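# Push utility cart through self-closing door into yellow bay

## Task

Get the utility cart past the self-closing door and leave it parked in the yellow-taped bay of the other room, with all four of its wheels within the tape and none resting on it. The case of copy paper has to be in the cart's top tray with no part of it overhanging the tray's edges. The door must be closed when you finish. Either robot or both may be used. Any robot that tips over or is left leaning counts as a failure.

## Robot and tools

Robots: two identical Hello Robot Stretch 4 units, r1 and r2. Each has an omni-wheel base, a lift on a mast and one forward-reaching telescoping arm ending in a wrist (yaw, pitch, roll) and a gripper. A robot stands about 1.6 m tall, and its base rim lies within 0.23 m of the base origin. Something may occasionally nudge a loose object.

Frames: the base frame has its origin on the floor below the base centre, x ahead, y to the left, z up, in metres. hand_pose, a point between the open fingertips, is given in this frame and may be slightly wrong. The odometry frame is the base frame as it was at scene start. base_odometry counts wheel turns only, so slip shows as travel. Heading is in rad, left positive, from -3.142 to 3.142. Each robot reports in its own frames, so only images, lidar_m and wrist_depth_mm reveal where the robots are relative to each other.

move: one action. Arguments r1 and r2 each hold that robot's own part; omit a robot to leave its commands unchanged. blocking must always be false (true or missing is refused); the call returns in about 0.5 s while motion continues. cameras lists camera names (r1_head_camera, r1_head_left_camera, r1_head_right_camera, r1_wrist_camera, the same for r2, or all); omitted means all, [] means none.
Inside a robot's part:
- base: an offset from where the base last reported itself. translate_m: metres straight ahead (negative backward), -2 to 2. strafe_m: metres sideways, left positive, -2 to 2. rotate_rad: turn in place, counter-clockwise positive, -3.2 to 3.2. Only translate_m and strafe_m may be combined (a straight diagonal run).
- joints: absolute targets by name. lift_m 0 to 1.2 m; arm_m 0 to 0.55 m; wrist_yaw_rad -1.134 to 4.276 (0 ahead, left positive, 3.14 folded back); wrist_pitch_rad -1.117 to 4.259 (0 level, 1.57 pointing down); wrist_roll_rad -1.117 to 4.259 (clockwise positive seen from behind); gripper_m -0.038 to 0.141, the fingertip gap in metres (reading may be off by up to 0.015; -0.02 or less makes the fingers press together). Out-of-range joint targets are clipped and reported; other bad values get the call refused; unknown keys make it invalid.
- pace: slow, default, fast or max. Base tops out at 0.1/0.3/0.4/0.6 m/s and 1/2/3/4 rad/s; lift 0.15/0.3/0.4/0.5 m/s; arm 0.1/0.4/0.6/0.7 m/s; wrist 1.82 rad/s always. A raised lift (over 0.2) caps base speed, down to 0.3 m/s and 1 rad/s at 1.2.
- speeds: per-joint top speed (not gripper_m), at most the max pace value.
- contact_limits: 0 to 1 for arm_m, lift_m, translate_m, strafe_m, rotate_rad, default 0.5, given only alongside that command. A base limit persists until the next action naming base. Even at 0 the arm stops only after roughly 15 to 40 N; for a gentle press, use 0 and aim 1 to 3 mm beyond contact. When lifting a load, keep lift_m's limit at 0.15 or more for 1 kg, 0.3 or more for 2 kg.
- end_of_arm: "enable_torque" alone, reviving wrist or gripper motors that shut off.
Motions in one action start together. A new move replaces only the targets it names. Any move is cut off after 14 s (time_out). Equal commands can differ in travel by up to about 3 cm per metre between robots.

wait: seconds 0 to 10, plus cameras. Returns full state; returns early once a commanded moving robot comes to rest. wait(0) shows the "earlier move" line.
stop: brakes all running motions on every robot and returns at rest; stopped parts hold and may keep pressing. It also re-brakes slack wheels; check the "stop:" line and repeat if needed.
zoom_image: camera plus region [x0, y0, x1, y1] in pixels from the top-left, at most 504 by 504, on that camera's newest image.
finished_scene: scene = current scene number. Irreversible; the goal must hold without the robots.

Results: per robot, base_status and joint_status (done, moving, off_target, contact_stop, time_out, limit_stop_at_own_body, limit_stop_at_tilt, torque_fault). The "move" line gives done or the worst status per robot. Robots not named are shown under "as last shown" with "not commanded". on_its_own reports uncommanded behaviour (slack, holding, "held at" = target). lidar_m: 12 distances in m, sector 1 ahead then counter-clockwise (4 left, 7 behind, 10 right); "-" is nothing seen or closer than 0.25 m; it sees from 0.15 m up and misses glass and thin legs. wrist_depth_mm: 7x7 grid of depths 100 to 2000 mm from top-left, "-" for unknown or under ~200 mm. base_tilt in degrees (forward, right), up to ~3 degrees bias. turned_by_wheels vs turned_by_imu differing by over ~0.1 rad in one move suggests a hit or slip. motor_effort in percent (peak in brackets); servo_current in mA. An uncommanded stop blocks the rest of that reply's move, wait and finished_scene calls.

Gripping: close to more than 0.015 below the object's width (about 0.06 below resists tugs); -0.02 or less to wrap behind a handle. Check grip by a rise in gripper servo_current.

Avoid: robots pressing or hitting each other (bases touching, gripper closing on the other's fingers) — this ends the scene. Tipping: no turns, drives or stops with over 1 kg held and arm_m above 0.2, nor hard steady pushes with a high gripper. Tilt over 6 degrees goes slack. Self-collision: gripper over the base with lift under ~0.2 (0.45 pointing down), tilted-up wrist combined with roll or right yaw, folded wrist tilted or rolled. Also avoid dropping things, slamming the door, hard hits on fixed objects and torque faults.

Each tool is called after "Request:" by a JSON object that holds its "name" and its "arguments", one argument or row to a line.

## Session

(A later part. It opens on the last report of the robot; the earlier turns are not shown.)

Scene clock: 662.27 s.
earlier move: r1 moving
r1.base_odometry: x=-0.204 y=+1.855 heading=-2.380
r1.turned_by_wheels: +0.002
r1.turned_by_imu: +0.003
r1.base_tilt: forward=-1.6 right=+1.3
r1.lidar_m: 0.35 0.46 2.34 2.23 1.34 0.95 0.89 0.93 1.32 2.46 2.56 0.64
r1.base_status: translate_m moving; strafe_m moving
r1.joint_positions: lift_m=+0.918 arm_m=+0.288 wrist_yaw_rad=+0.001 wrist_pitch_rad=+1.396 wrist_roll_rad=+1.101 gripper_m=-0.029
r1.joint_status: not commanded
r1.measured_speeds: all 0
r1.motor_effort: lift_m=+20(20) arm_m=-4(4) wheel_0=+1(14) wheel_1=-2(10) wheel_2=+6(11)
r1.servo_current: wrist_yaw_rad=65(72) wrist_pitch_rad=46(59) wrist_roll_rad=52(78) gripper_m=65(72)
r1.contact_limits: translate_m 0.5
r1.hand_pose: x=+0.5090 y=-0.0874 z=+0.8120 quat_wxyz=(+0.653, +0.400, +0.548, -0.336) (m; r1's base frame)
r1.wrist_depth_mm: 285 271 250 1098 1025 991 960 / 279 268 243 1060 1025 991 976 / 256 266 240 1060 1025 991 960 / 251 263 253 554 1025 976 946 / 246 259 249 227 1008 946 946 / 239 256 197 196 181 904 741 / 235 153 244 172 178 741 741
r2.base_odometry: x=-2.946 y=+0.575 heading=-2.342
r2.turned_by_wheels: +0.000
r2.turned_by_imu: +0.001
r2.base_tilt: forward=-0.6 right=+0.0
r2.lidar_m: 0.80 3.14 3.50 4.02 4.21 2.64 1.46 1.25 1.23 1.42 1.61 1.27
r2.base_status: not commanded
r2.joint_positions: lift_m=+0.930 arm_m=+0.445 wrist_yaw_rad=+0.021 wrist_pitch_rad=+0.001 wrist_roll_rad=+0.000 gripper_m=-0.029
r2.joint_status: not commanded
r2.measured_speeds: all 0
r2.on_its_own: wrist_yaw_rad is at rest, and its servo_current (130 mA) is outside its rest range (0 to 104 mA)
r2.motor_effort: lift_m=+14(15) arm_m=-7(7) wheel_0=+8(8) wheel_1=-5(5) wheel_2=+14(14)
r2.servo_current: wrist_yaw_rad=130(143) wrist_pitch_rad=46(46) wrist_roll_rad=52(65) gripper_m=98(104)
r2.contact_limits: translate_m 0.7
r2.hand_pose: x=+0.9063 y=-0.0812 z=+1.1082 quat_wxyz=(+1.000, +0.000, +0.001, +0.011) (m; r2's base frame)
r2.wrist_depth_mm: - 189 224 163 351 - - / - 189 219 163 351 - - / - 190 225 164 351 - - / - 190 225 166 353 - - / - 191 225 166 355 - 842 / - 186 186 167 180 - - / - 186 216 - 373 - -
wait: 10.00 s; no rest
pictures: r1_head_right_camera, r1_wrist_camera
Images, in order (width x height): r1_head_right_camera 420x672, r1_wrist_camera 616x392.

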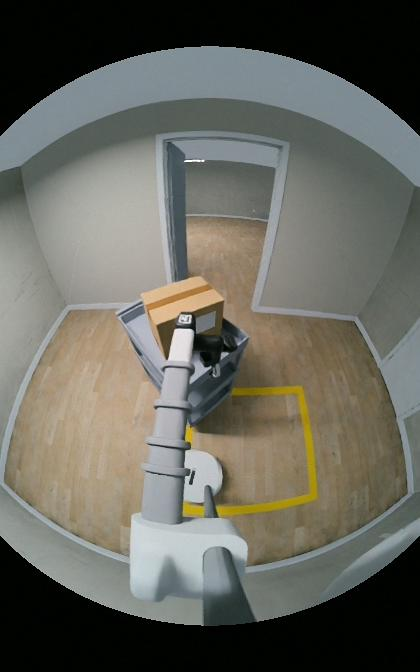

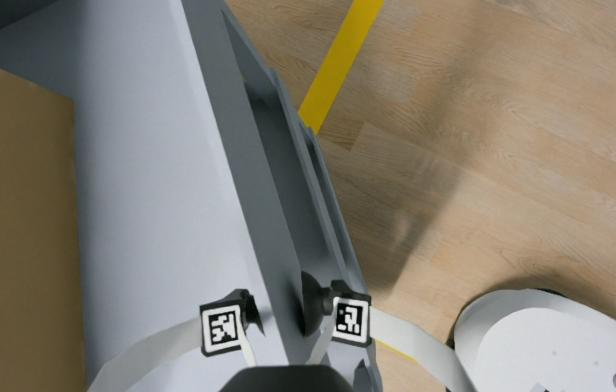

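Request:
{"name": "move", "arguments": {
  "blocking": false,
  "r1": {"base":{"translate_m":-0.44,"strafe_m":-0.5},"pace":"slow","contact_limits":{"translate_m":0.4}},
  "cameras": []
}}

Request:
{"name": "wait", "arguments": {
  "seconds": 9,
  "cameras": ["r1_head_camera","r1_head_right_camera","r1_wrist_camera"]
}}

Scene clock: 674.43 s.
earlier move: r1 done
move: r1 moving
r1.base_odometry: x=-0.204 y=+1.868 heading=-2.378
r1.turned_by_wheels: +0.002
r1.turned_by_imu: +0.001
r1.base_tilt: forward=-1.6 right=+1.3
r1.lidar_m: 0.38 0.46 2.36 2.24 1.31 0.95 0.88 0.93 1.31 2.48 2.56 0.64
r1.base_status: translate_m moving; strafe_m moving
r1.joint_positions: lift_m=+0.918 arm_m=+0.288 wrist_yaw_rad=+0.003 wrist_pitch_rad=+1.395 wrist_roll_rad=+1.100 gripper_m=-0.029
r1.joint_status: not commanded
r1.measured_speeds: translate_m=-0.033 strafe_m=-0.036 rotate_rad=+0.001 lift_m=+0.000 arm_m=+0.000 wrist_yaw_rad=+0.008 wrist_pitch_rad=-0.011 wrist_roll_rad=-0.001
r1.motor_effort: lift_m=+20(20) arm_m=-4(4) wheel_0=+15(15) wheel_1=-4(6) wheel_2=+13(14)
r1.servo_current: wrist_yaw_rad=59(59) wrist_pitch_rad=39(46) wrist_roll_rad=46(59) gripper_m=59(72)
r1.contact_limits: translate_m 0.4
r1.hand_pose: x=+0.5095 y=-0.0873 z=+0.8121 quat_wxyz=(+0.654, +0.400, +0.548, -0.335) (m; r1's base frame)
r1.wrist_depth_mm: 285 272 254 1098 1060 1025 960 / 278 270 235 1042 1008 991 960 / 262 266 228 1042 1025 976 946 / 254 264 246 1025 1008 976 946 / 250 259 250 236 991 960 931 / 244 257 185 198 991 917 741 / 239 156 243 179 156 741 723
r2.base_odometry: x=-2.946 y=+0.575 heading=-2.342
r2.turned_by_wheels: +0.000
r2.turned_by_imu: +0.002
r2.base_tilt: forward=-0.6 right=+0.1
r2.lidar_m: 0.81 3.15 3.51 4.05 4.21 2.65 1.46 1.25 1.24 1.44 1.60 1.31
r2.base_status: not commanded
r2.joint_positions: lift_m=+0.930 arm_m=+0.445 wrist_yaw_rad=+0.021 wrist_pitch_rad=+0.001 wrist_roll_rad=+0.000 gripper_m=-0.029
r2.joint_status: not commanded
r2.measured_speeds: all 0
r2.motor_effort: lift_m=+14(14) arm_m=-7(7) wheel_0=+8(8) wheel_1=-5(5) wheel_2=+14(14)
r2.servo_current: wrist_yaw_rad=130(137) wrist_pitch_rad=46(46) wrist_roll_rad=52(52) gripper_m=98(104)
r2.contact_limits: translate_m 0.7
r2.hand_pose: x=+0.9063 y=-0.0812 z=+1.1082 quat_wxyz=(+1.000, +0.000, +0.001, +0.011) (m; r2's base frame)
r2.wrist_depth_mm: - 189 224 162 351 - - / - 189 218 163 349 - - / - 190 225 164 351 - - / - 190 225 166 355 - - / - 191 226 166 353 - 831 / - 186 186 167 180 - - / - 186 215 - 373 - -
pictures: none
No camera images: "cameras" was empty.

Scene clock: 681.87 s.
earlier move: r1 done
r1.base_odometry: x=-0.232 y=+2.520 heading=-2.378
r1.turned_by_wheels: +0.000
r1.turned_by_imu: +0.003
r1.base_tilt: forward=-1.6 right=+1.3
r1.lidar_m: 0.26 0.26 0.34 1.94 0.69 0.48 0.44 0.48 0.69 1.86 2.04 0.31
r1.base_status: done
r1.joint_positions: lift_m=+0.918 arm_m=+0.288 wrist_yaw_rad=+0.004 wrist_pitch_rad=+1.404 wrist_roll_rad=+1.098 gripper_m=-0.029
r1.joint_status: not commanded
r1.measured_speeds: all 0
r1.motor_effort: lift_m=+20(21) arm_m=+1(4) wheel_0=+13(18) wheel_1=+1(7) wheel_2=+5(17)
r1.servo_current: wrist_yaw_rad=33(85) wrist_pitch_rad=46(52) wrist_roll_rad=65(72) gripper_m=72(78)
r1.contact_limits: translate_m 0.4
r1.hand_pose: x=+0.5072 y=-0.0872 z=+0.8117 quat_wxyz=(+0.652, +0.398, +0.551, -0.336) (m; r1's base frame)
r1.wrist_depth_mm: 1160 1138 1098 1078 1042 1008 991 / 1160 1118 1098 1042 1042 1008 960 / 1138 1118 1098 1042 1008 991 976 / 1138 1078 1078 1025 1008 976 931 / 219 214 242 - 991 976 931 / 260 252 189 201 176 768 741 / 258 167 178 167 175 158 723
r2.base_odometry: x=-2.946 y=+0.575 heading=-2.342
r2.turned_by_wheels: +0.000
r2.turned_by_imu: +0.001
r2.base_tilt: forward=-0.6 right=+0.1
r2.lidar_m: 0.84 3.19 3.50 4.01 4.21 2.64 1.48 1.24 1.23 1.43 1.61 1.31
r2.base_status: not commanded
r2.joint_positions: lift_m=+0.930 arm_m=+0.445 wrist_yaw_rad=+0.021 wrist_pitch_rad=+0.001 wrist_roll_rad=+0.000 gripper_m=-0.029
r2.joint_status: not commanded
r2.measured_speeds: all 0
r2.on_its_own: wrist_yaw_rad is at rest, and its servo_current (124 mA) is outside its rest range (0 to 104 mA)
r2.motor_effort: lift_m=+14(15) arm_m=-7(7) wheel_0=+8(8) wheel_1=-5(5) wheel_2=+14(14)
r2.servo_current: wrist_yaw_rad=124(137) wrist_pitch_rad=39(52) wrist_roll_rad=33(65) gripper_m=98(104)
r2.contact_limits: translate_m 0.7
r2.hand_pose: x=+0.9063 y=-0.0812 z=+1.1082 quat_wxyz=(+1.000, +0.000, +0.001, +0.011) (m; r2's base frame)
r2.wrist_depth_mm: - 189 223 162 351 - - / - 189 220 163 349 - - / - 190 226 164 351 - - / - 190 226 166 353 - - / - 191 227 165 353 - 842 / - 186 187 167 181 - - / - 186 215 - 373 - -
wait: 7.43 of 9 s (r1 has come to rest)
pictures: r1_head_camera, r1_head_right_camera, r1_wrist_camera
Images, in order (width x height): r1_head_camera 420x560, r1_head_right_camera 420x672, r1_wrist_camera 616x392.

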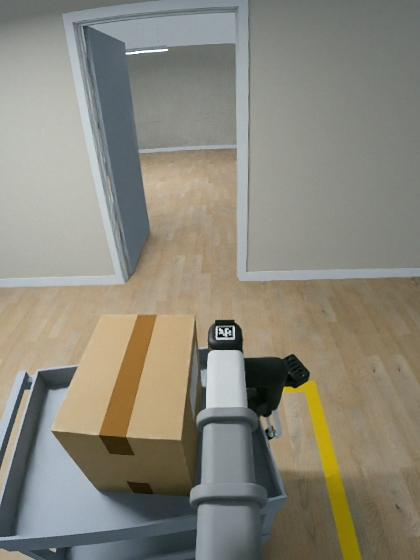

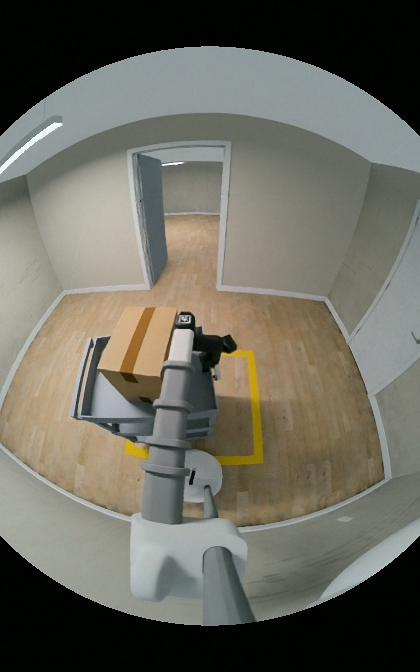

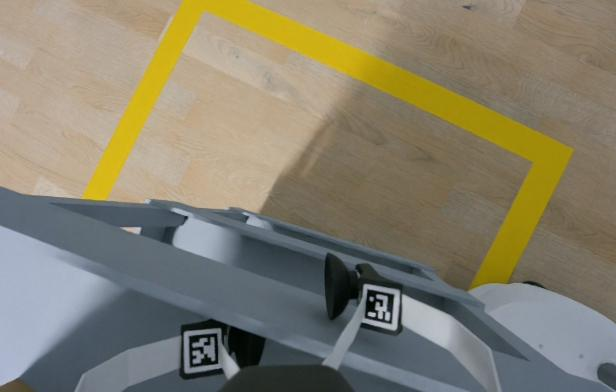

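Request:
{"name": "move", "arguments": {
  "blocking": false,
  "r1": {"joints":{"arm_m":0.47},"speeds":{"arm_m":0.08},"contact_limits":{"arm_m":0.3}},
  "cameras": []
}}

Request:
{"name": "wait", "arguments": {
  "seconds": 5,
  "cameras": ["r1_head_camera","r1_head_right_camera","r1_wrist_camera","r1_head_left_camera"]
}}

Scene clock: 699.17 s.
move: r1 moving
r1.base_odometry: x=-0.232 y=+2.520 heading=-2.378
r1.turned_by_wheels: +0.000
r1.turned_by_imu: -0.001
r1.base_tilt: forward=-1.6 right=+1.2
r1.lidar_m: 0.26 0.26 0.34 1.93 0.69 0.47 0.44 0.46 0.68 1.83 2.04 0.32
r1.base_status: not commanded
r1.joint_positions: lift_m=+0.918 arm_m=+0.320 wrist_yaw_rad=+0.002 wrist_pitch_rad=+1.409 wrist_roll_rad=+1.098 gripper_m=-0.029
r1.joint_status: arm_m moving
r1.measured_speeds: translate_m=+0.000 strafe_m=+0.000 rotate_rad=-0.001 lift_m=+0.000 arm_m=+0.080 wrist_yaw_rad=-0.004 wrist_pitch_rad=+0.006 wrist_roll_rad=+0.000
r1.motor_effort: lift_m=+20(20) arm_m=+10(10) wheel_0=+13(14) wheel_1=+1(1) wheel_2=+4(5)
r1.servo_current: wrist_yaw_rad=39(52) wrist_pitch_rad=52(59) wrist_roll_rad=52(72) gripper_m=59(72)
r1.contact_limits: arm_m 0.3; translate_m 0.4
r1.hand_pose: x=+0.5374 y=-0.0873 z=+0.8114 quat_wxyz=(+0.650, +0.397, +0.553, -0.337) (m; r1's base frame)
r1.wrist_depth_mm: 1205 1138 1078 1078 1025 991 960 / 1138 1138 1078 1042 1025 1008 960 / 1160 1078 1078 1042 1025 991 976 / 1118 1060 1078 1025 1008 991 960 / 217 248 262 798 991 991 946 / 258 250 191 202 175 768 759 / 257 249 179 167 179 146 213
r2.base_odometry: x=-2.946 y=+0.575 heading=-2.342
r2.turned_by_wheels: +0.000
r2.turned_by_imu: +0.002
r2.base_tilt: forward=-0.6 right=+0.1
r2.lidar_m: 0.83 3.13 3.52 4.04 4.22 2.67 1.48 1.24 1.23 1.44 1.60 1.29
r2.base_status: not commanded
r2.joint_positions: lift_m=+0.930 arm_m=+0.445 wrist_yaw_rad=+0.021 wrist_pitch_rad=+0.001 wrist_roll_rad=+0.000 gripper_m=-0.029
r2.joint_status: not commanded
r2.measured_speeds: all 0
r2.motor_effort: lift_m=+14(14) arm_m=-7(7) wheel_0=+8(8) wheel_1=-5(6) wheel_2=+14(14)
r2.servo_current: wrist_yaw_rad=137(137) wrist_pitch_rad=39(46) wrist_roll_rad=46(59) gripper_m=98(98)
r2.contact_limits: translate_m 0.7
r2.hand_pose: x=+0.9063 y=-0.0812 z=+1.1082 quat_wxyz=(+1.000, +0.000, +0.001, +0.011) (m; r2's base frame)
r2.wrist_depth_mm: - 189 224 162 349 - - / - 189 220 163 349 - - / - 190 225 164 351 - - / - 191 225 166 353 - - / - 191 226 165 355 - 831 / - 186 186 167 180 - - / - 186 215 - 370 - -
pictures: none
No camera images: "cameras" was empty.

Scene clock: 701.43 s.
earlier move: r1 done
r1.base_odometry: x=-0.232 y=+2.521 heading=-2.380
r1.turned_by_wheels: -0.002
r1.turned_by_imu: -0.002
r1.base_tilt: forward=-1.6 right=+1.3
r1.lidar_m: 0.34 0.31 0.36 1.94 0.67 0.47 0.43 0.46 0.66 1.84 2.02 0.47
r1.base_status: not commanded
r1.joint_positions: lift_m=+0.918 arm_m=+0.470 wrist_yaw_rad=+0.005 wrist_pitch_rad=+1.409 wrist_roll_rad=+1.089 gripper_m=-0.029
r1.joint_status: all done
r1.measured_speeds: all 0
r1.motor_effort: lift_m=+20(20) arm_m=+6(10) wheel_0=+0(14) wheel_1=+1(2) wheel_2=-6(7)
r1.servo_current: wrist_yaw_rad=52(72) wrist_pitch_rad=59(65) wrist_roll_rad=65(85) gripper_m=52(72)
r1.contact_limits: arm_m 0.3; translate_m 0.4
r1.hand_pose: x=+0.6875 y=-0.0872 z=+0.8115 quat_wxyz=(+0.652, +0.393, +0.555, -0.334) (m; r1's base frame)
r1.wrist_depth_mm: 1182 1160 1118 1060 1042 1008 976 / 1182 1118 1078 1078 1042 991 991 / 1160 1118 1060 1060 1042 991 960 / 1118 1098 1098 1025 1008 976 960 / 1138 1060 1042 1042 991 991 931 / 213 222 198 180 173 205 204 / 258 250 176 146 229 157 220
r2.base_odometry: x=-2.946 y=+0.575 heading=-2.342
r2.turned_by_wheels: +0.000
r2.turned_by_imu: +0.000
r2.base_tilt: forward=-0.7 right=+0.1
r2.lidar_m: 0.85 3.16 3.51 4.04 4.20 2.65 1.47 1.24 1.24 1.42 1.62 1.27
r2.base_status: not commanded
r2.joint_positions: lift_m=+0.930 arm_m=+0.445 wrist_yaw_rad=+0.021 wrist_pitch_rad=+0.001 wrist_roll_rad=+0.000 gripper_m=-0.029
r2.joint_status: not commanded
r2.measured_speeds: all 0
r2.on_its_own: wrist_yaw_rad is at rest, and its servo_current (124 mA) is outside its rest range (0 to 104 mA)
r2.motor_effort: lift_m=+14(14) arm_m=-7(7) wheel_0=+8(8) wheel_1=-5(6) wheel_2=+14(14)
r2.servo_current: wrist_yaw_rad=124(143) wrist_pitch_rad=33(46) wrist_roll_rad=39(65) gripper_m=98(104)
r2.contact_limits: translate_m 0.7
r2.hand_pose: x=+0.9063 y=-0.0812 z=+1.1082 quat_wxyz=(+1.000, +0.000, +0.001, +0.011) (m; r2's base frame)
r2.wrist_depth_mm: - 189 223 163 349 - - / - 190 218 163 349 - - / - 190 226 164 351 - - / - 190 225 166 353 - - / - 191 226 166 355 - 842 / - 187 186 166 180 - - / - 187 216 - 373 - -
wait: 2.27 of 5 s (r1 has come to rest)
pictures: r1_head_camera, r1_head_left_camera, r1_head_right_camera, r1_wrist_camera
Images, in order (width x height): r1_head_camera 420x560, r1_head_left_camera 420x672, r1_head_right_camera 420x672, r1_wrist_camera 616x392.

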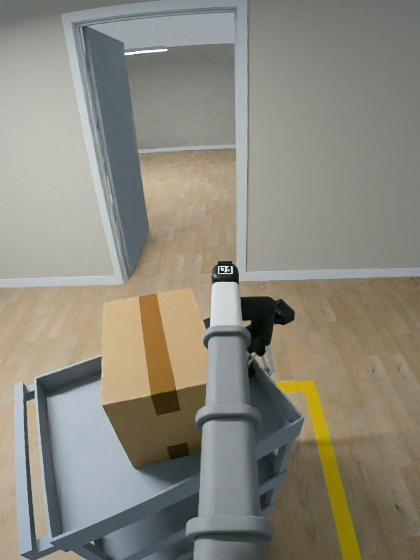

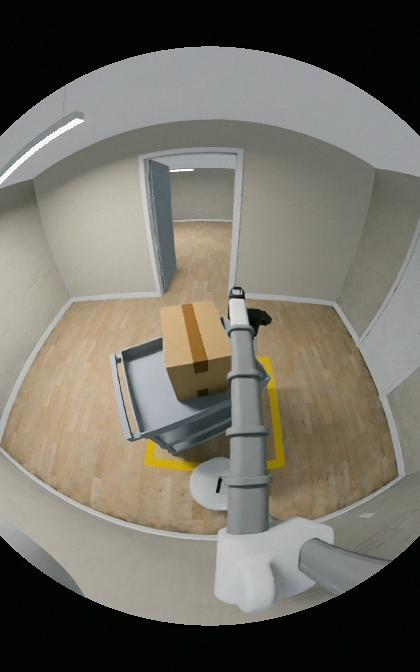

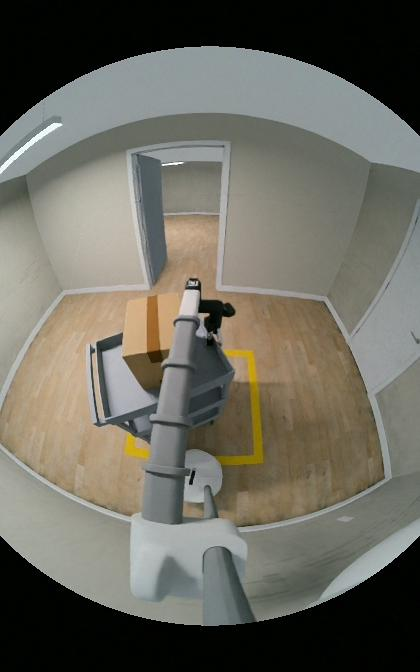

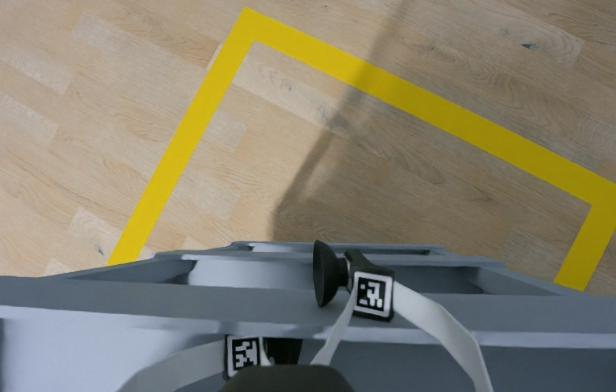

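Request:
{"name": "zoom_image", "arguments": {
  "camera": "r1_head_left_camera",
  "region": [90, 330, 300, 490]
}}

Request:
{"name": "zoom_image", "arguments": {
  "camera": "r1_head_right_camera",
  "region": [80, 330, 290, 490]
}}

Scaled by 2.400 from the camera's 420x672 image, which has a finer 600x960 frame.

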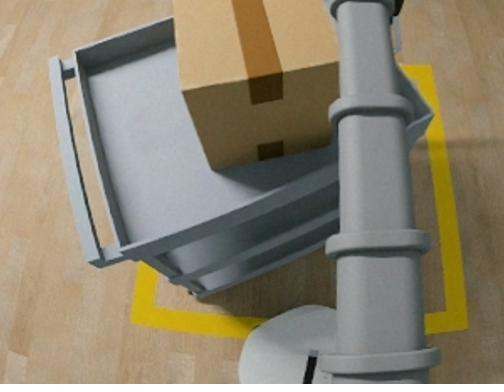

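Scaled by 2.400 from the camera's 420x672 image, which has a finer 600x960 frame.

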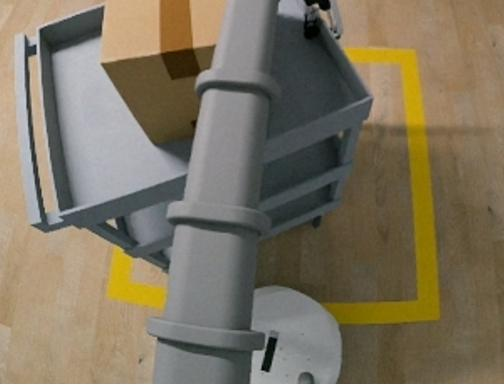

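Request:
{"name": "move", "arguments": {
  "blocking": false,
  "r1": {"base":{"translate_m":0.08,"strafe_m":-0.19},"pace":"slow","contact_limits":{"translate_m":0.4}},
  "cameras": []
}}

Request:
{"name": "wait", "arguments": {
  "seconds": 5,
  "cameras": ["r1_head_right_camera","r1_wrist_camera","r1_head_left_camera"]
}}

Request:
{"name": "zoom_image", "arguments": {
  "camera": "r1_head_left_camera",
  "region": [90, 330, 300, 490]
}}

Request:
{"name": "zoom_image", "arguments": {
  "camera": "r1_head_right_camera",
  "region": [60, 330, 270, 490]
}}

Scene clock: 724.87 s.
move: r1 moving
r1.base_odometry: x=-0.243 y=+2.526 heading=-2.379
r1.turned_by_wheels: +0.001
r1.turned_by_imu: +0.000
r1.base_tilt: forward=-1.6 right=+1.3
r1.lidar_m: 0.35 0.32 0.35 1.93 0.66 0.50 0.46 0.48 0.69 1.85 2.05 0.48
r1.base_status: translate_m moving; strafe_m moving
r1.joint_positions: lift_m=+0.918 arm_m=+0.470 wrist_yaw_rad=+0.005 wrist_pitch_rad=+1.409 wrist_roll_rad=+1.089 gripper_m=-0.029
r1.joint_status: not commanded
r1.measured_speeds: translate_m=+0.020 strafe_m=-0.045 rotate_rad=+0.009 lift_m=+0.000 arm_m=+0.000 wrist_yaw_rad=+0.000 wrist_pitch_rad=+0.000 wrist_roll_rad=+0.000
r1.motor_effort: lift_m=+19(20) arm_m=+5(6) wheel_0=+15(15) wheel_1=+1(4) wheel_2=-2(8)
r1.servo_current: wrist_yaw_rad=46(65) wrist_pitch_rad=59(65) wrist_roll_rad=65(78) gripper_m=52(59)
r1.contact_limits: arm_m 0.3; translate_m 0.4
r1.hand_pose: x=+0.6875 y=-0.0872 z=+0.8115 quat_wxyz=(+0.652, +0.393, +0.555, -0.334) (m; r1's base frame)
r1.wrist_depth_mm: 1160 1138 1098 1060 1042 1008 976 / 1138 1138 1078 1060 1025 1008 976 / 1160 1138 1118 1060 1008 991 960 / 1138 1118 1060 1025 1008 976 960 / 1118 1078 1042 891 1008 976 960 / 216 201 203 199 173 211 186 / 259 250 178 193 229 158 220
r2.base_odometry: x=-2.946 y=+0.575 heading=-2.342
r2.turned_by_wheels: +0.000
r2.turned_by_imu: +0.003
r2.base_tilt: forward=-0.7 right=+0.0
r2.lidar_m: 0.85 3.14 3.51 4.03 4.22 2.65 1.47 1.26 1.22 1.43 1.60 1.31
r2.base_status: not commanded
r2.joint_positions: lift_m=+0.930 arm_m=+0.445 wrist_yaw_rad=+0.021 wrist_pitch_rad=+0.001 wrist_roll_rad=+0.000 gripper_m=-0.029
r2.joint_status: not commanded
r2.measured_speeds: all 0
r2.motor_effort: lift_m=+14(14) arm_m=-7(7) wheel_0=+8(8) wheel_1=-5(5) wheel_2=+13(14)
r2.servo_current: wrist_yaw_rad=124(130) wrist_pitch_rad=46(46) wrist_roll_rad=46(52) gripper_m=104(104)
r2.contact_limits: translate_m 0.7
r2.hand_pose: x=+0.9063 y=-0.0812 z=+1.1082 quat_wxyz=(+1.000, +0.000, +0.001, +0.011) (m; r2's base frame)
r2.wrist_depth_mm: - 189 224 163 349 - - / - 190 219 164 349 - - / - 190 224 164 355 - - / - 191 226 166 351 - - / - 191 226 165 357 - 854 / - 186 187 166 180 - - / - 186 215 - 373 - -
pictures: none
No camera images: "cameras" was empty.

Scene clock: 725.80 s.
earlier move: r1 contact_stop
r1.base_odometry: x=-0.271 y=+2.538 heading=-2.349
r1.turned_by_wheels: +0.030
r1.turned_by_imu: +0.030
r1.base_tilt: forward=-1.6 right=+1.3
r1.lidar_m: 0.36 0.34 0.35 1.78 0.68 0.49 0.46 0.49 0.74 1.94 2.02 0.48
r1.base_status: translate_m contact_stop (by the wheels' count: +0.016 of +0.080); strafe_m contact_stop (by the wheels' count: -0.040 of -0.190)
r1.joint_positions: lift_m=+0.918 arm_m=+0.470 wrist_yaw_rad=+0.006 wrist_pitch_rad=+1.403 wrist_roll_rad=+1.089 gripper_m=-0.029
r1.joint_status: not commanded
r1.measured_speeds: all 0
r1.on_its_own: the wheels are slack since a contact_stop
r1.motor_effort: lift_m=+19(20) arm_m=+4(6) wheel_0=+0(25) wheel_1=+0(5) wheel_2=+0(8)
r1.servo_current: wrist_yaw_rad=52(78) wrist_pitch_rad=52(65) wrist_roll_rad=78(91) gripper_m=52(59)
r1.contact_limits: arm_m 0.3; translate_m 0.4
r1.hand_pose: x=+0.6895 y=-0.0871 z=+0.8118 quat_wxyz=(+0.654, +0.394, +0.553, -0.333) (m; r1's base frame)
r1.wrist_depth_mm: 1182 1160 1118 1060 1042 991 976 / 1160 1138 1098 1060 1025 991 976 / 1160 1098 1078 1078 1008 976 960 / 1160 1098 1078 1042 1025 976 960 / 1138 517 1078 1008 1008 976 960 / 231 213 198 193 168 191 219 / 258 249 177 167 227 156 216
r2.base_odometry: x=-2.946 y=+0.575 heading=-2.342
r2.turned_by_wheels: +0.000
r2.turned_by_imu: +0.000
r2.base_tilt: forward=-0.6 right=+0.1
r2.lidar_m: 0.82 3.17 3.50 4.03 4.19 2.68 1.46 1.23 1.23 1.43 1.61 1.29
r2.base_status: not commanded
r2.joint_positions: lift_m=+0.930 arm_m=+0.445 wrist_yaw_rad=+0.021 wrist_pitch_rad=+0.001 wrist_roll_rad=+0.000 gripper_m=-0.029
r2.joint_status: not commanded
r2.measured_speeds: all 0
r2.on_its_own: wrist_yaw_rad is at rest, and its servo_current (117 mA) is outside its rest range (0 to 104 mA)
r2.motor_effort: lift_m=+14(14) arm_m=-7(7) wheel_0=+8(8) wheel_1=-5(5) wheel_2=+14(14)
r2.servo_current: wrist_yaw_rad=117(137) wrist_pitch_rad=39(46) wrist_roll_rad=46(52) gripper_m=98(104)
r2.contact_limits: translate_m 0.7
r2.hand_pose: x=+0.9063 y=-0.0812 z=+1.1082 quat_wxyz=(+1.000, +0.000, +0.001, +0.011) (m; r2's base frame)
r2.wrist_depth_mm: - 189 223 163 349 - - / - 189 218 163 349 - - / - 190 226 164 353 - - / - 190 225 166 353 - - / - 190 226 165 355 - 842 / - 186 186 166 180 - - / - 186 215 - 373 - -
wait: 0.93 of 5 s (r1 has come to rest)
pictures: r1_head_left_camera, r1_head_right_camera, r1_wrist_camera
Images, in order (width x height): r1_head_left_camera 420x672, r1_head_right_camera 420x672, r1_wrist_camera 616x392.

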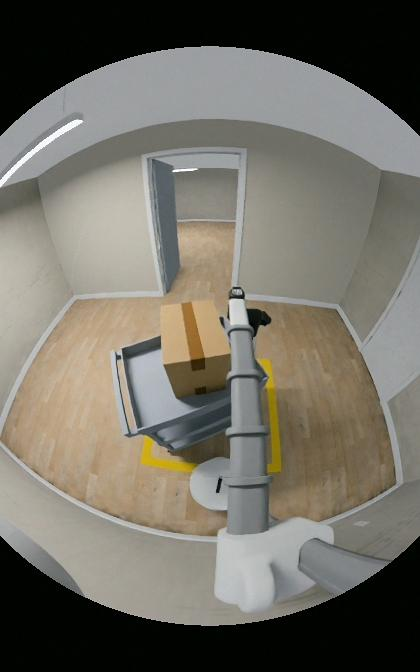

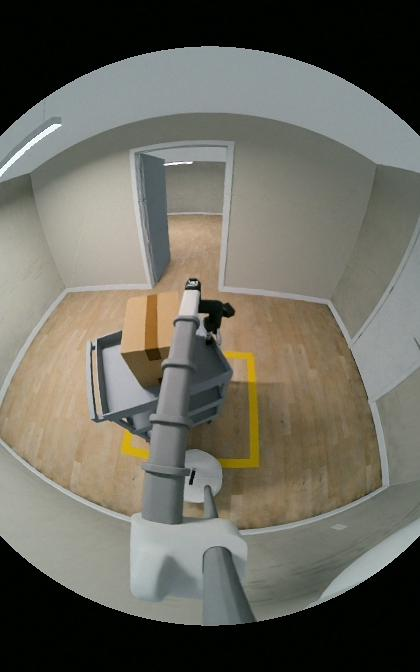

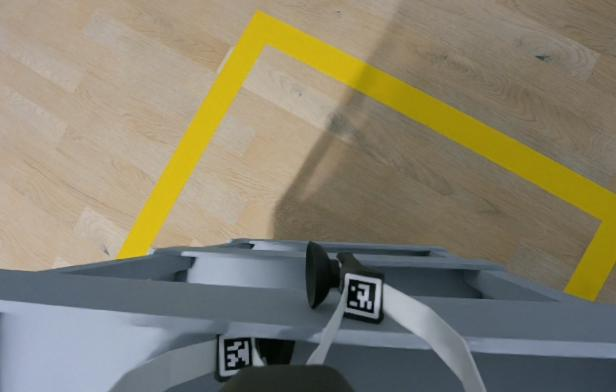

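Scaled by 2.400 from the camera's 420x672 image, which has a finer 600x960 frame.

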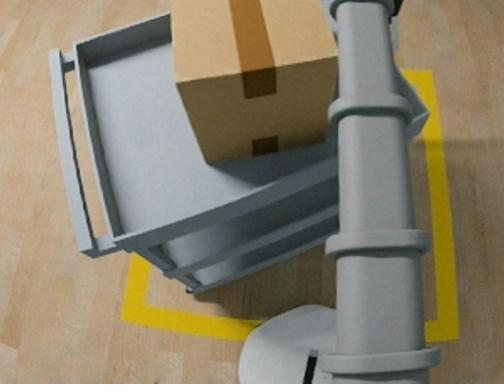

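Scaled by 2.400 from the camera's 420x672 image, which has a finer 600x960 frame.

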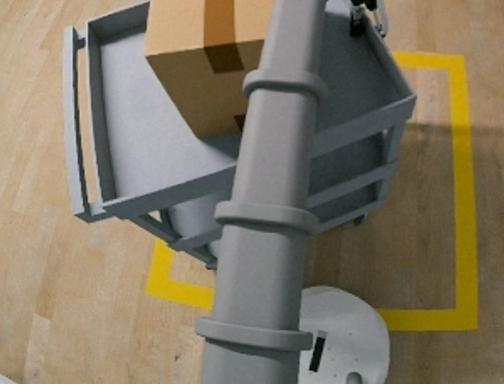

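Request:
{"name": "move", "arguments": {
  "blocking": false,
  "r1": {"base":{"translate_m":0.06,"strafe_m":-0.18},"pace":"slow","contact_limits":{"translate_m":0.7}},
  "cameras": []
}}

Request:
{"name": "wait", "arguments": {
  "seconds": 5,
  "cameras": ["r1_head_right_camera","r1_wrist_camera","r1_head_left_camera"]
}}

Request:
{"name": "zoom_image", "arguments": {
  "camera": "r1_head_left_camera",
  "region": [90, 330, 300, 490]
}}

Request:
{"name": "zoom_image", "arguments": {
  "camera": "r1_head_right_camera",
  "region": [60, 330, 270, 490]
}}

Scene clock: 732.43 s.
move: r1 moving
r1.base_odometry: x=-0.282 y=+2.544 heading=-2.347
r1.turned_by_wheels: +0.002
r1.turned_by_imu: +0.002
r1.base_tilt: forward=-1.6 right=+1.3
r1.lidar_m: 0.36 0.34 0.37 1.80 0.69 0.49 0.47 0.50 0.73 1.94 1.99 0.47
r1.base_status: translate_m moving; strafe_m moving
r1.joint_positions: lift_m=+0.918 arm_m=+0.470 wrist_yaw_rad=+0.006 wrist_pitch_rad=+1.405 wrist_roll_rad=+1.089 gripper_m=-0.029
r1.joint_status: not commanded
r1.measured_speeds: translate_m=+0.016 strafe_m=-0.046 rotate_rad=+0.004 lift_m=+0.000 arm_m=+0.000 wrist_yaw_rad=+0.000 wrist_pitch_rad=+0.000 wrist_roll_rad=+0.000
r1.motor_effort: lift_m=+19(19) arm_m=+4(4) wheel_0=+17(17) wheel_1=+2(4) wheel_2=+0(3)
r1.servo_current: wrist_yaw_rad=72(72) wrist_pitch_rad=46(52) wrist_roll_rad=59(85) gripper_m=59(59)
r1.contact_limits: arm_m 0.3; translate_m 0.7
r1.hand_pose: x=+0.6889 y=-0.0871 z=+0.8117 quat_wxyz=(+0.654, +0.394, +0.554, -0.333) (m; r1's base frame)
r1.wrist_depth_mm: 1205 1118 1098 1078 1042 1025 976 / 1160 1098 1098 1060 1042 1008 960 / 1160 1118 1078 1042 1008 991 960 / 1160 1138 1060 1008 1008 991 960 / 1138 512 1078 224 991 960 960 / 211 214 202 206 172 196 225 / 259 250 178 169 227 156 216
r2.base_odometry: x=-2.946 y=+0.575 heading=-2.342
r2.turned_by_wheels: +0.000
r2.turned_by_imu: +0.001
r2.base_tilt: forward=-0.6 right=+0.1
r2.lidar_m: 0.83 3.13 3.50 4.00 4.21 2.64 1.47 1.24 1.23 1.42 1.58 1.30
r2.base_status: not commanded
r2.joint_positions: lift_m=+0.930 arm_m=+0.445 wrist_yaw_rad=+0.021 wrist_pitch_rad=+0.001 wrist_roll_rad=+0.000 gripper_m=-0.029
r2.joint_status: not commanded
r2.measured_speeds: all 0
r2.motor_effort: lift_m=+14(14) arm_m=-7(7) wheel_0=+8(8) wheel_1=-5(5) wheel_2=+13(14)
r2.servo_current: wrist_yaw_rad=130(137) wrist_pitch_rad=46(46) wrist_roll_rad=39(65) gripper_m=98(104)
r2.contact_limits: translate_m 0.7
r2.hand_pose: x=+0.9063 y=-0.0812 z=+1.1082 quat_wxyz=(+1.000, +0.000, +0.001, +0.011) (m; r2's base frame)
r2.wrist_depth_mm: - 189 224 163 351 - - / - 190 219 164 351 - - / - 190 224 164 353 - - / - 190 225 166 351 - - / - 190 226 166 353 - 831 / - 187 187 167 181 - - / - 186 216 - 373 - -
pictures: none
No camera images: "cameras" was empty.

Scene clock: 735.10 s.
earlier move: r1 done
r1.base_odometry: x=-0.441 y=+2.621 heading=-2.348
r1.turned_by_wheels: -0.001
r1.turned_by_imu: +0.000
r1.base_tilt: forward=-1.6 right=+1.3
r1.lidar_m: 0.40 0.38 0.43 1.99 0.76 0.56 0.53 0.57 0.82 1.76 1.82 0.51
r1.base_status: done
r1.joint_positions: lift_m=+0.918 arm_m=+0.470 wrist_yaw_rad=+0.006 wrist_pitch_rad=+1.398 wrist_roll_rad=+1.094 gripper_m=-0.029
r1.joint_status: not commanded
r1.measured_speeds: all 0
r1.motor_effort: lift_m=+19(19) arm_m=-4(4) wheel_0=+6(27) wheel_1=-1(4) wheel_2=+2(10)
r1.servo_current: wrist_yaw_rad=52(72) wrist_pitch_rad=39(52) wrist_roll_rad=78(85) gripper_m=59(65)
r1.contact_limits: arm_m 0.3; translate_m 0.7
r1.hand_pose: x=+0.6911 y=-0.0871 z=+0.8121 quat_wxyz=(+0.655, +0.397, +0.551, -0.333) (m; r1's base frame)
r1.wrist_depth_mm: 1205 1160 1118 1078 1042 991 1008 / 1182 1160 1098 1060 1042 976 960 / 1182 1138 1098 1042 1042 991 960 / 1160 1118 1098 1042 1008 976 946 / 336 459 1042 820 1008 976 917 / 263 218 198 182 168 216 917 / 263 252 179 233 225 156 177
r2.base_odometry: x=-2.946 y=+0.575 heading=-2.342
r2.turned_by_wheels: +0.000
r2.turned_by_imu: +0.000
r2.base_tilt: forward=-0.6 right=+0.0
r2.lidar_m: 0.84 3.14 3.52 4.01 4.20 2.66 1.44 1.25 1.25 1.44 1.62 1.31
r2.base_status: not commanded
r2.joint_positions: lift_m=+0.930 arm_m=+0.445 wrist_yaw_rad=+0.021 wrist_pitch_rad=+0.001 wrist_roll_rad=+0.000 gripper_m=-0.029
r2.joint_status: not commanded
r2.measured_speeds: all 0
r2.on_its_own: wrist_yaw_rad is at rest, and its servo_current (124 mA) is outside its rest range (0 to 104 mA)
r2.motor_effort: lift_m=+14(15) arm_m=-7(7) wheel_0=+8(8) wheel_1=-5(5) wheel_2=+14(14)
r2.servo_current: wrist_yaw_rad=124(137) wrist_pitch_rad=46(52) wrist_roll_rad=46(65) gripper_m=91(111)
r2.contact_limits: translate_m 0.7
r2.hand_pose: x=+0.9063 y=-0.0812 z=+1.1082 quat_wxyz=(+1.000, +0.000, +0.001, +0.011) (m; r2's base frame)
r2.wrist_depth_mm: - 189 224 163 351 - - / - 190 219 163 351 - - / - 190 226 164 349 - - / - 190 225 166 351 - - / - 190 226 166 353 - 842 / - 186 187 166 180 - - / - 186 215 - 375 - -
wait: 2.67 of 5 s (r1 has come to rest)
pictures: r1_head_left_camera, r1_head_right_camera, r1_wrist_camera
Images, in order (width x height): r1_head_left_camera 420x672, r1_head_right_camera 420x672, r1_wrist_camera 616x392.

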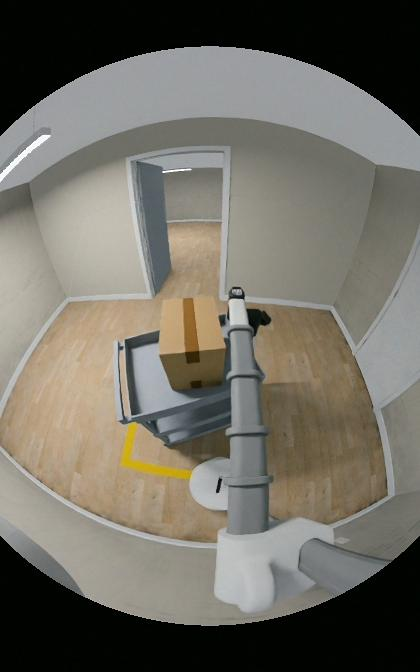

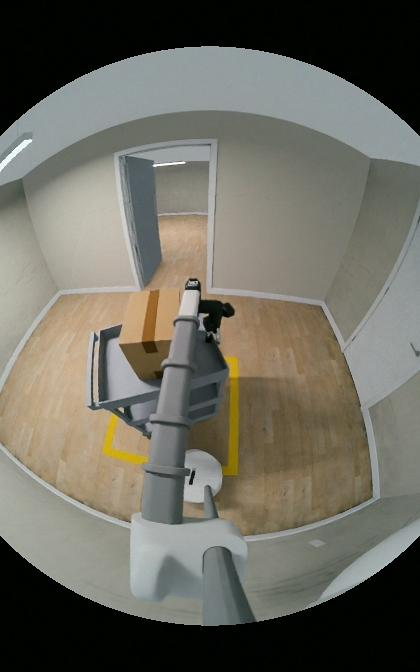

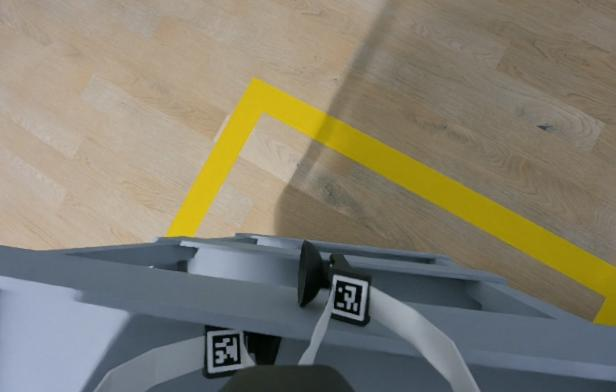

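Scaled by 2.400 from the camera's 420x672 image, which has a finer 600x960 frame.

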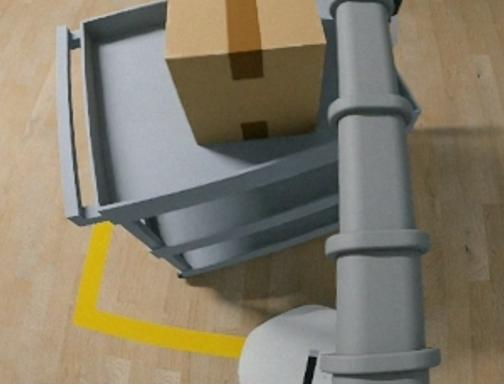

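Scaled by 2.400 from the camera's 420x672 image, which has a finer 600x960 frame.

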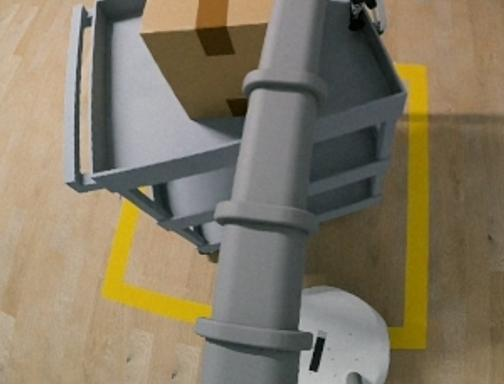

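Request:
{"name": "move", "arguments": {
  "blocking": false,
  "r1": {"joints":{"gripper_m":0.05}},
  "cameras": []
}}

Request:
{"name": "wait", "arguments": {
  "seconds": 3,
  "cameras": ["r1_wrist_camera"]
}}

Request:
{"name": "move", "arguments": {
  "blocking": false,
  "r1": {"joints":{"lift_m":1.12},"pace":"slow"},
  "cameras": []
}}

Request:
{"name": "wait", "arguments": {
  "seconds": 3,
  "cameras": ["r1_wrist_camera","r1_head_right_camera"]
}}

Scene clock: 748.60 s.
move: r1 moving
r1.base_odometry: x=-0.441 y=+2.621 heading=-2.348
r1.turned_by_wheels: +0.000
r1.turned_by_imu: -0.001
r1.base_tilt: forward=-1.6 right=+1.3
r1.lidar_m: 0.39 0.36 0.42 2.01 0.77 0.55 0.53 0.56 0.81 1.78 1.85 0.54
r1.base_status: not commanded
r1.joint_positions: lift_m=+0.918 arm_m=+0.470 wrist_yaw_rad=+0.006 wrist_pitch_rad=+1.398 wrist_roll_rad=+1.094 gripper_m=-0.004
r1.joint_status: gripper_m moving
r1.measured_speeds: all 0
r1.motor_effort: lift_m=+19(19) arm_m=-4(4) wheel_0=+6(6) wheel_1=-1(2) wheel_2=+2(2)
r1.servo_current: wrist_yaw_rad=39(59) wrist_pitch_rad=46(46) wrist_roll_rad=46(65) gripper_m=91(91)
r1.contact_limits: arm_m 0.3; translate_m 0.7
r1.hand_pose: x=+0.6911 y=-0.0871 z=+0.8121 quat_wxyz=(+0.655, +0.397, +0.551, -0.333) (m; r1's base frame)
r1.wrist_depth_mm: 1255 1160 1118 1098 1025 1008 976 / 1205 1160 1118 1060 1025 991 960 / 1182 1138 1118 1060 1025 976 960 / 1182 1118 1078 1060 1025 991 960 / 342 484 831 1042 991 960 960 / 265 221 195 185 178 221 931 / 264 256 180 235 228 159 179
r2.base_odometry: x=-2.946 y=+0.575 heading=-2.342
r2.turned_by_wheels: +0.000
r2.turned_by_imu: +0.002
r2.base_tilt: forward=-0.7 right=+0.1
r2.lidar_m: 0.83 3.12 3.50 4.05 4.21 2.68 1.45 1.23 1.24 1.45 1.62 1.30
r2.base_status: not commanded
r2.joint_positions: lift_m=+0.930 arm_m=+0.445 wrist_yaw_rad=+0.021 wrist_pitch_rad=+0.001 wrist_roll_rad=+0.000 gripper_m=-0.029
r2.joint_status: not commanded
r2.measured_speeds: all 0
r2.motor_effort: lift_m=+14(14) arm_m=-7(7) wheel_0=+8(9) wheel_1=-5(5) wheel_2=+14(14)
r2.servo_current: wrist_yaw_rad=124(130) wrist_pitch_rad=39(46) wrist_roll_rad=46(52) gripper_m=91(104)
r2.contact_limits: translate_m 0.7
r2.hand_pose: x=+0.9063 y=-0.0812 z=+1.1082 quat_wxyz=(+1.000, +0.000, +0.001, +0.011) (m; r2's base frame)
r2.wrist_depth_mm: - 189 223 163 351 - - / - 190 220 164 349 - - / - 190 224 164 351 - - / - 190 226 166 351 - - / - 190 226 165 353 - 842 / - 187 187 166 180 - - / - 187 215 - 375 - -
pictures: none
No camera images: "cameras" was empty.

Scene clock: 749.63 s.
earlier move: r1 done
r1.base_odometry: x=-0.441 y=+2.621 heading=-2.348
r1.turned_by_wheels: +0.000
r1.turned_by_imu: +0.000
r1.base_tilt: forward=-1.6 right=+1.3
r1.lidar_m: 0.39 0.37 0.41 2.02 0.75 0.57 0.52 0.58 0.84 1.75 1.82 0.51
r1.base_status: not commanded
r1.joint_positions: lift_m=+0.918 arm_m=+0.470 wrist_yaw_rad=+0.006 wrist_pitch_rad=+1.398 wrist_roll_rad=+1.094 gripper_m=+0.050
r1.joint_status: all done
r1.measured_speeds: all 0
r1.motor_effort: lift_m=+18(19) arm_m=-4(4) wheel_0=+6(6) wheel_1=-2(2) wheel_2=+2(2)
r1.servo_current: wrist_yaw_rad=52(65) wrist_pitch_rad=39(52) wrist_roll_rad=72(72) gripper_m=46(91)
r1.contact_limits: arm_m 0.3; translate_m 0.7
r1.hand_pose: x=+0.6911 y=-0.0871 z=+0.8122 quat_wxyz=(+0.655, +0.397, +0.551, -0.333) (m; r1's base frame)
r1.wrist_depth_mm: 1229 1182 1118 1098 1060 1025 991 / 1229 1160 1138 1078 1042 991 976 / 1205 1138 1118 1060 1025 991 976 / 1160 1138 1078 1060 1025 976 946 / 345 488 842 1008 976 976 946 / 268 222 202 185 178 223 931 / 267 258 179 169 228 160 181
r2.base_odometry: x=-2.946 y=+0.575 heading=-2.342
r2.turned_by_wheels: +0.000
r2.turned_by_imu: +0.000
r2.base_tilt: forward=-0.6 right=+0.1
r2.lidar_m: 0.82 3.15 3.51 4.02 4.23 2.63 1.48 1.21 1.25 1.46 1.60 1.27
r2.base_status: not commanded
r2.joint_positions: lift_m=+0.930 arm_m=+0.445 wrist_yaw_rad=+0.021 wrist_pitch_rad=+0.001 wrist_roll_rad=+0.000 gripper_m=-0.029
r2.joint_status: not commanded
r2.measured_speeds: all 0
r2.on_its_own: wrist_yaw_rad is at rest, and its servo_current (137 mA) is outside its rest range (0 to 104 mA)
r2.motor_effort: lift_m=+14(14) arm_m=-7(7) wheel_0=+8(9) wheel_1=-5(5) wheel_2=+14(14)
r2.servo_current: wrist_yaw_rad=137(137) wrist_pitch_rad=39(46) wrist_roll_rad=59(59) gripper_m=98(104)
r2.contact_limits: translate_m 0.7
r2.hand_pose: x=+0.9063 y=-0.0812 z=+1.1082 quat_wxyz=(+1.000, +0.000, +0.001, +0.011) (m; r2's base frame)
r2.wrist_depth_mm: - 188 223 163 351 - - / - 189 219 163 349 - - / - 190 224 164 351 - - / - 190 225 166 355 - - / - 191 226 166 355 - 842 / - 186 186 167 180 - - / - 186 215 - 375 - -
wait: 1.03 of 3 s (r1 has come to rest)
pictures: r1_wrist_camera
Images, in order (width x height): r1_wrist_camera 616x392.

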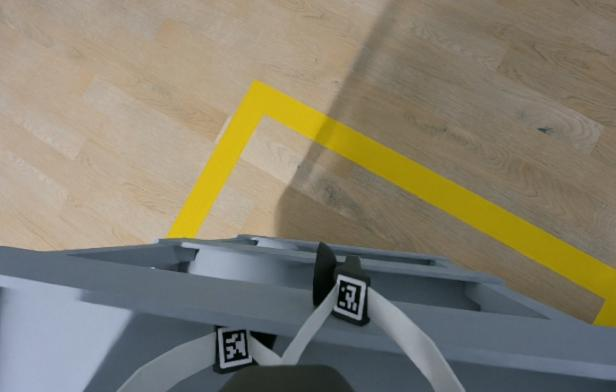

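Scene clock: 750.13 s.
move: r1 moving
r1.base_odometry: x=-0.441 y=+2.621 heading=-2.348
r1.turned_by_wheels: +0.000
r1.turned_by_imu: +0.000
r1.base_tilt: forward=-1.5 right=+1.3
r1.lidar_m: 0.38 0.36 0.40 2.00 0.77 0.54 0.53 0.58 0.82 1.78 1.85 0.50
r1.base_status: not commanded
r1.joint_positions: lift_m=+0.942 arm_m=+0.470 wrist_yaw_rad=+0.006 wrist_pitch_rad=+1.398 wrist_roll_rad=+1.094 gripper_m=+0.050
r1.joint_status: lift_m moving
r1.measured_speeds: translate_m=+0.000 strafe_m=+0.000 rotate_rad=-0.001 lift_m=+0.098 arm_m=+0.000 wrist_yaw_rad=+0.000 wrist_pitch_rad=+0.001 wrist_roll_rad=+0.000
r1.motor_effort: lift_m=+32(32) arm_m=-4(4) wheel_0=+4(6) wheel_1=-2(2) wheel_2=+2(2)
r1.servo_current: wrist_yaw_rad=52(59) wrist_pitch_rad=39(52) wrist_roll_rad=52(72) gripper_m=39(52)
r1.contact_limits: arm_m 0.3; translate_m 0.7
r1.hand_pose: x=+0.6910 y=-0.0871 z=+0.8364 quat_wxyz=(+0.655, +0.397, +0.551, -0.333) (m; r1's base frame)
r1.wrist_depth_mm: 1182 1160 1138 1098 1042 1025 991 / 1182 1160 1098 1060 1025 1008 991 / 1182 1138 1078 1060 1025 1008 976 / 1182 1118 1098 1078 1025 991 976 / 279 466 1078 1060 1008 976 960 / 279 267 207 195 186 225 946 / 277 268 182 151 241 175 183
r2.base_odometry: x=-2.946 y=+0.575 heading=-2.342
r2.turned_by_wheels: +0.000
r2.turned_by_imu: +0.000
r2.base_tilt: forward=-0.6 right=+0.0
r2.lidar_m: 0.85 3.14 3.52 4.03 4.21 2.66 1.49 1.23 1.24 1.45 1.60 1.27
r2.base_status: not commanded
r2.joint_positions: lift_m=+0.930 arm_m=+0.445 wrist_yaw_rad=+0.021 wrist_pitch_rad=+0.001 wrist_roll_rad=+0.000 gripper_m=-0.029
r2.joint_status: not commanded
r2.measured_speeds: all 0
r2.motor_effort: lift_m=+14(14) arm_m=-7(7) wheel_0=+7(8) wheel_1=-5(5) wheel_2=+14(14)
r2.servo_current: wrist_yaw_rad=124(137) wrist_pitch_rad=39(46) wrist_roll_rad=52(59) gripper_m=98(104)
r2.contact_limits: translate_m 0.7
r2.hand_pose: x=+0.9063 y=-0.0812 z=+1.1082 quat_wxyz=(+1.000, +0.000, +0.001, +0.011) (m; r2's base frame)
r2.wrist_depth_mm: - 189 223 163 351 - - / - 189 219 163 351 - - / - 190 225 164 351 - - / - 191 225 166 353 - - / - 191 226 165 355 - 831 / - 187 186 166 180 - - / - 186 215 - 375 - -
pictures: none
No camera images: "cameras" was empty.

Scene clock: 752.00 s.
earlier move: r1 done
r1.base_odometry: x=-0.441 y=+2.621 heading=-2.349
r1.turned_by_wheels: +0.000
r1.turned_by_imu: -0.001
r1.base_tilt: forward=-1.6 right=+1.3
r1.lidar_m: 0.39 0.37 0.41 2.04 0.78 0.55 0.52 0.57 0.85 1.76 1.83 0.49
r1.base_status: not commanded
r1.joint_positions: lift_m=+1.120 arm_m=+0.470 wrist_yaw_rad=+0.003 wrist_pitch_rad=+1.399 wrist_roll_rad=+1.098 gripper_m=+0.050
r1.joint_status: all done
r1.measured_speeds: all 0
r1.motor_effort: lift_m=+24(33) arm_m=-4(4) wheel_0=-1(6) wheel_1=-1(3) wheel_2=+0(2)
r1.servo_current: wrist_yaw_rad=52(72) wrist_pitch_rad=46(52) wrist_roll_rad=59(72) gripper_m=46(52)
r1.contact_limits: arm_m 0.3; translate_m 0.7
r1.hand_pose: x=+0.6903 y=-0.0873 z=+1.0136 quat_wxyz=(+0.653, +0.398, +0.550, -0.335) (m; r1's base frame)
r1.wrist_depth_mm: 1397 1366 1308 1308 1229 1229 1160 / 1430 1366 1336 1255 1205 1229 1138 / 1366 1336 1308 1229 1229 1205 1160 / 1366 1308 1281 1255 1205 1182 1138 / 1366 469 452 439 1205 1160 1118 / 1336 462 195 436 193 410 931 / 1366 430 418 143 413 129 904
r2.base_odometry: x=-2.946 y=+0.575 heading=-2.342
r2.turned_by_wheels: +0.000
r2.turned_by_imu: +0.000
r2.base_tilt: forward=-0.7 right=+0.1
r2.lidar_m: 0.85 3.13 3.50 4.02 4.22 2.65 1.45 1.24 1.24 1.46 1.60 1.29
r2.base_status: not commanded
r2.joint_positions: lift_m=+0.930 arm_m=+0.445 wrist_yaw_rad=+0.021 wrist_pitch_rad=+0.001 wrist_roll_rad=+0.000 gripper_m=-0.029
r2.joint_status: not commanded
r2.measured_speeds: all 0
r2.on_its_own: wrist_yaw_rad is at rest, and its servo_current (130 mA) is outside its rest range (0 to 104 mA)
r2.motor_effort: lift_m=+14(14) arm_m=-7(7) wheel_0=+8(9) wheel_1=-5(6) wheel_2=+14(14)
r2.servo_current: wrist_yaw_rad=130(143) wrist_pitch_rad=46(46) wrist_roll_rad=46(59) gripper_m=98(104)
r2.contact_limits: translate_m 0.7
r2.hand_pose: x=+0.9063 y=-0.0812 z=+1.1082 quat_wxyz=(+1.000, +0.000, +0.001, +0.011) (m; r2's base frame)
r2.wrist_depth_mm: - 189 224 162 349 - - / - 190 220 163 349 - - / - 190 225 164 351 - - / - 191 226 166 353 - - / - 190 226 165 353 - 842 / - 186 186 166 180 - - / - 186 215 - 373 - -
wait: 1.87 of 3 s (r1 has come to rest)
pictures: r1_head_right_camera, r1_wrist_camera
Images, in order (width x height): r1_head_right_camera 420x672, r1_wrist_camera 616x392.

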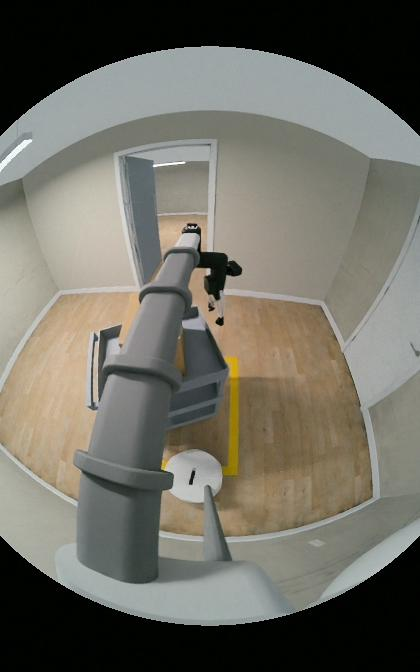

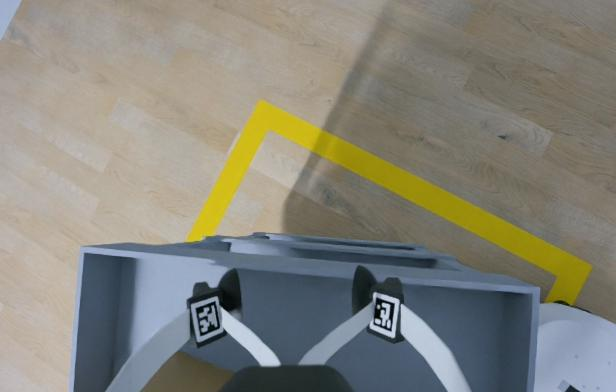

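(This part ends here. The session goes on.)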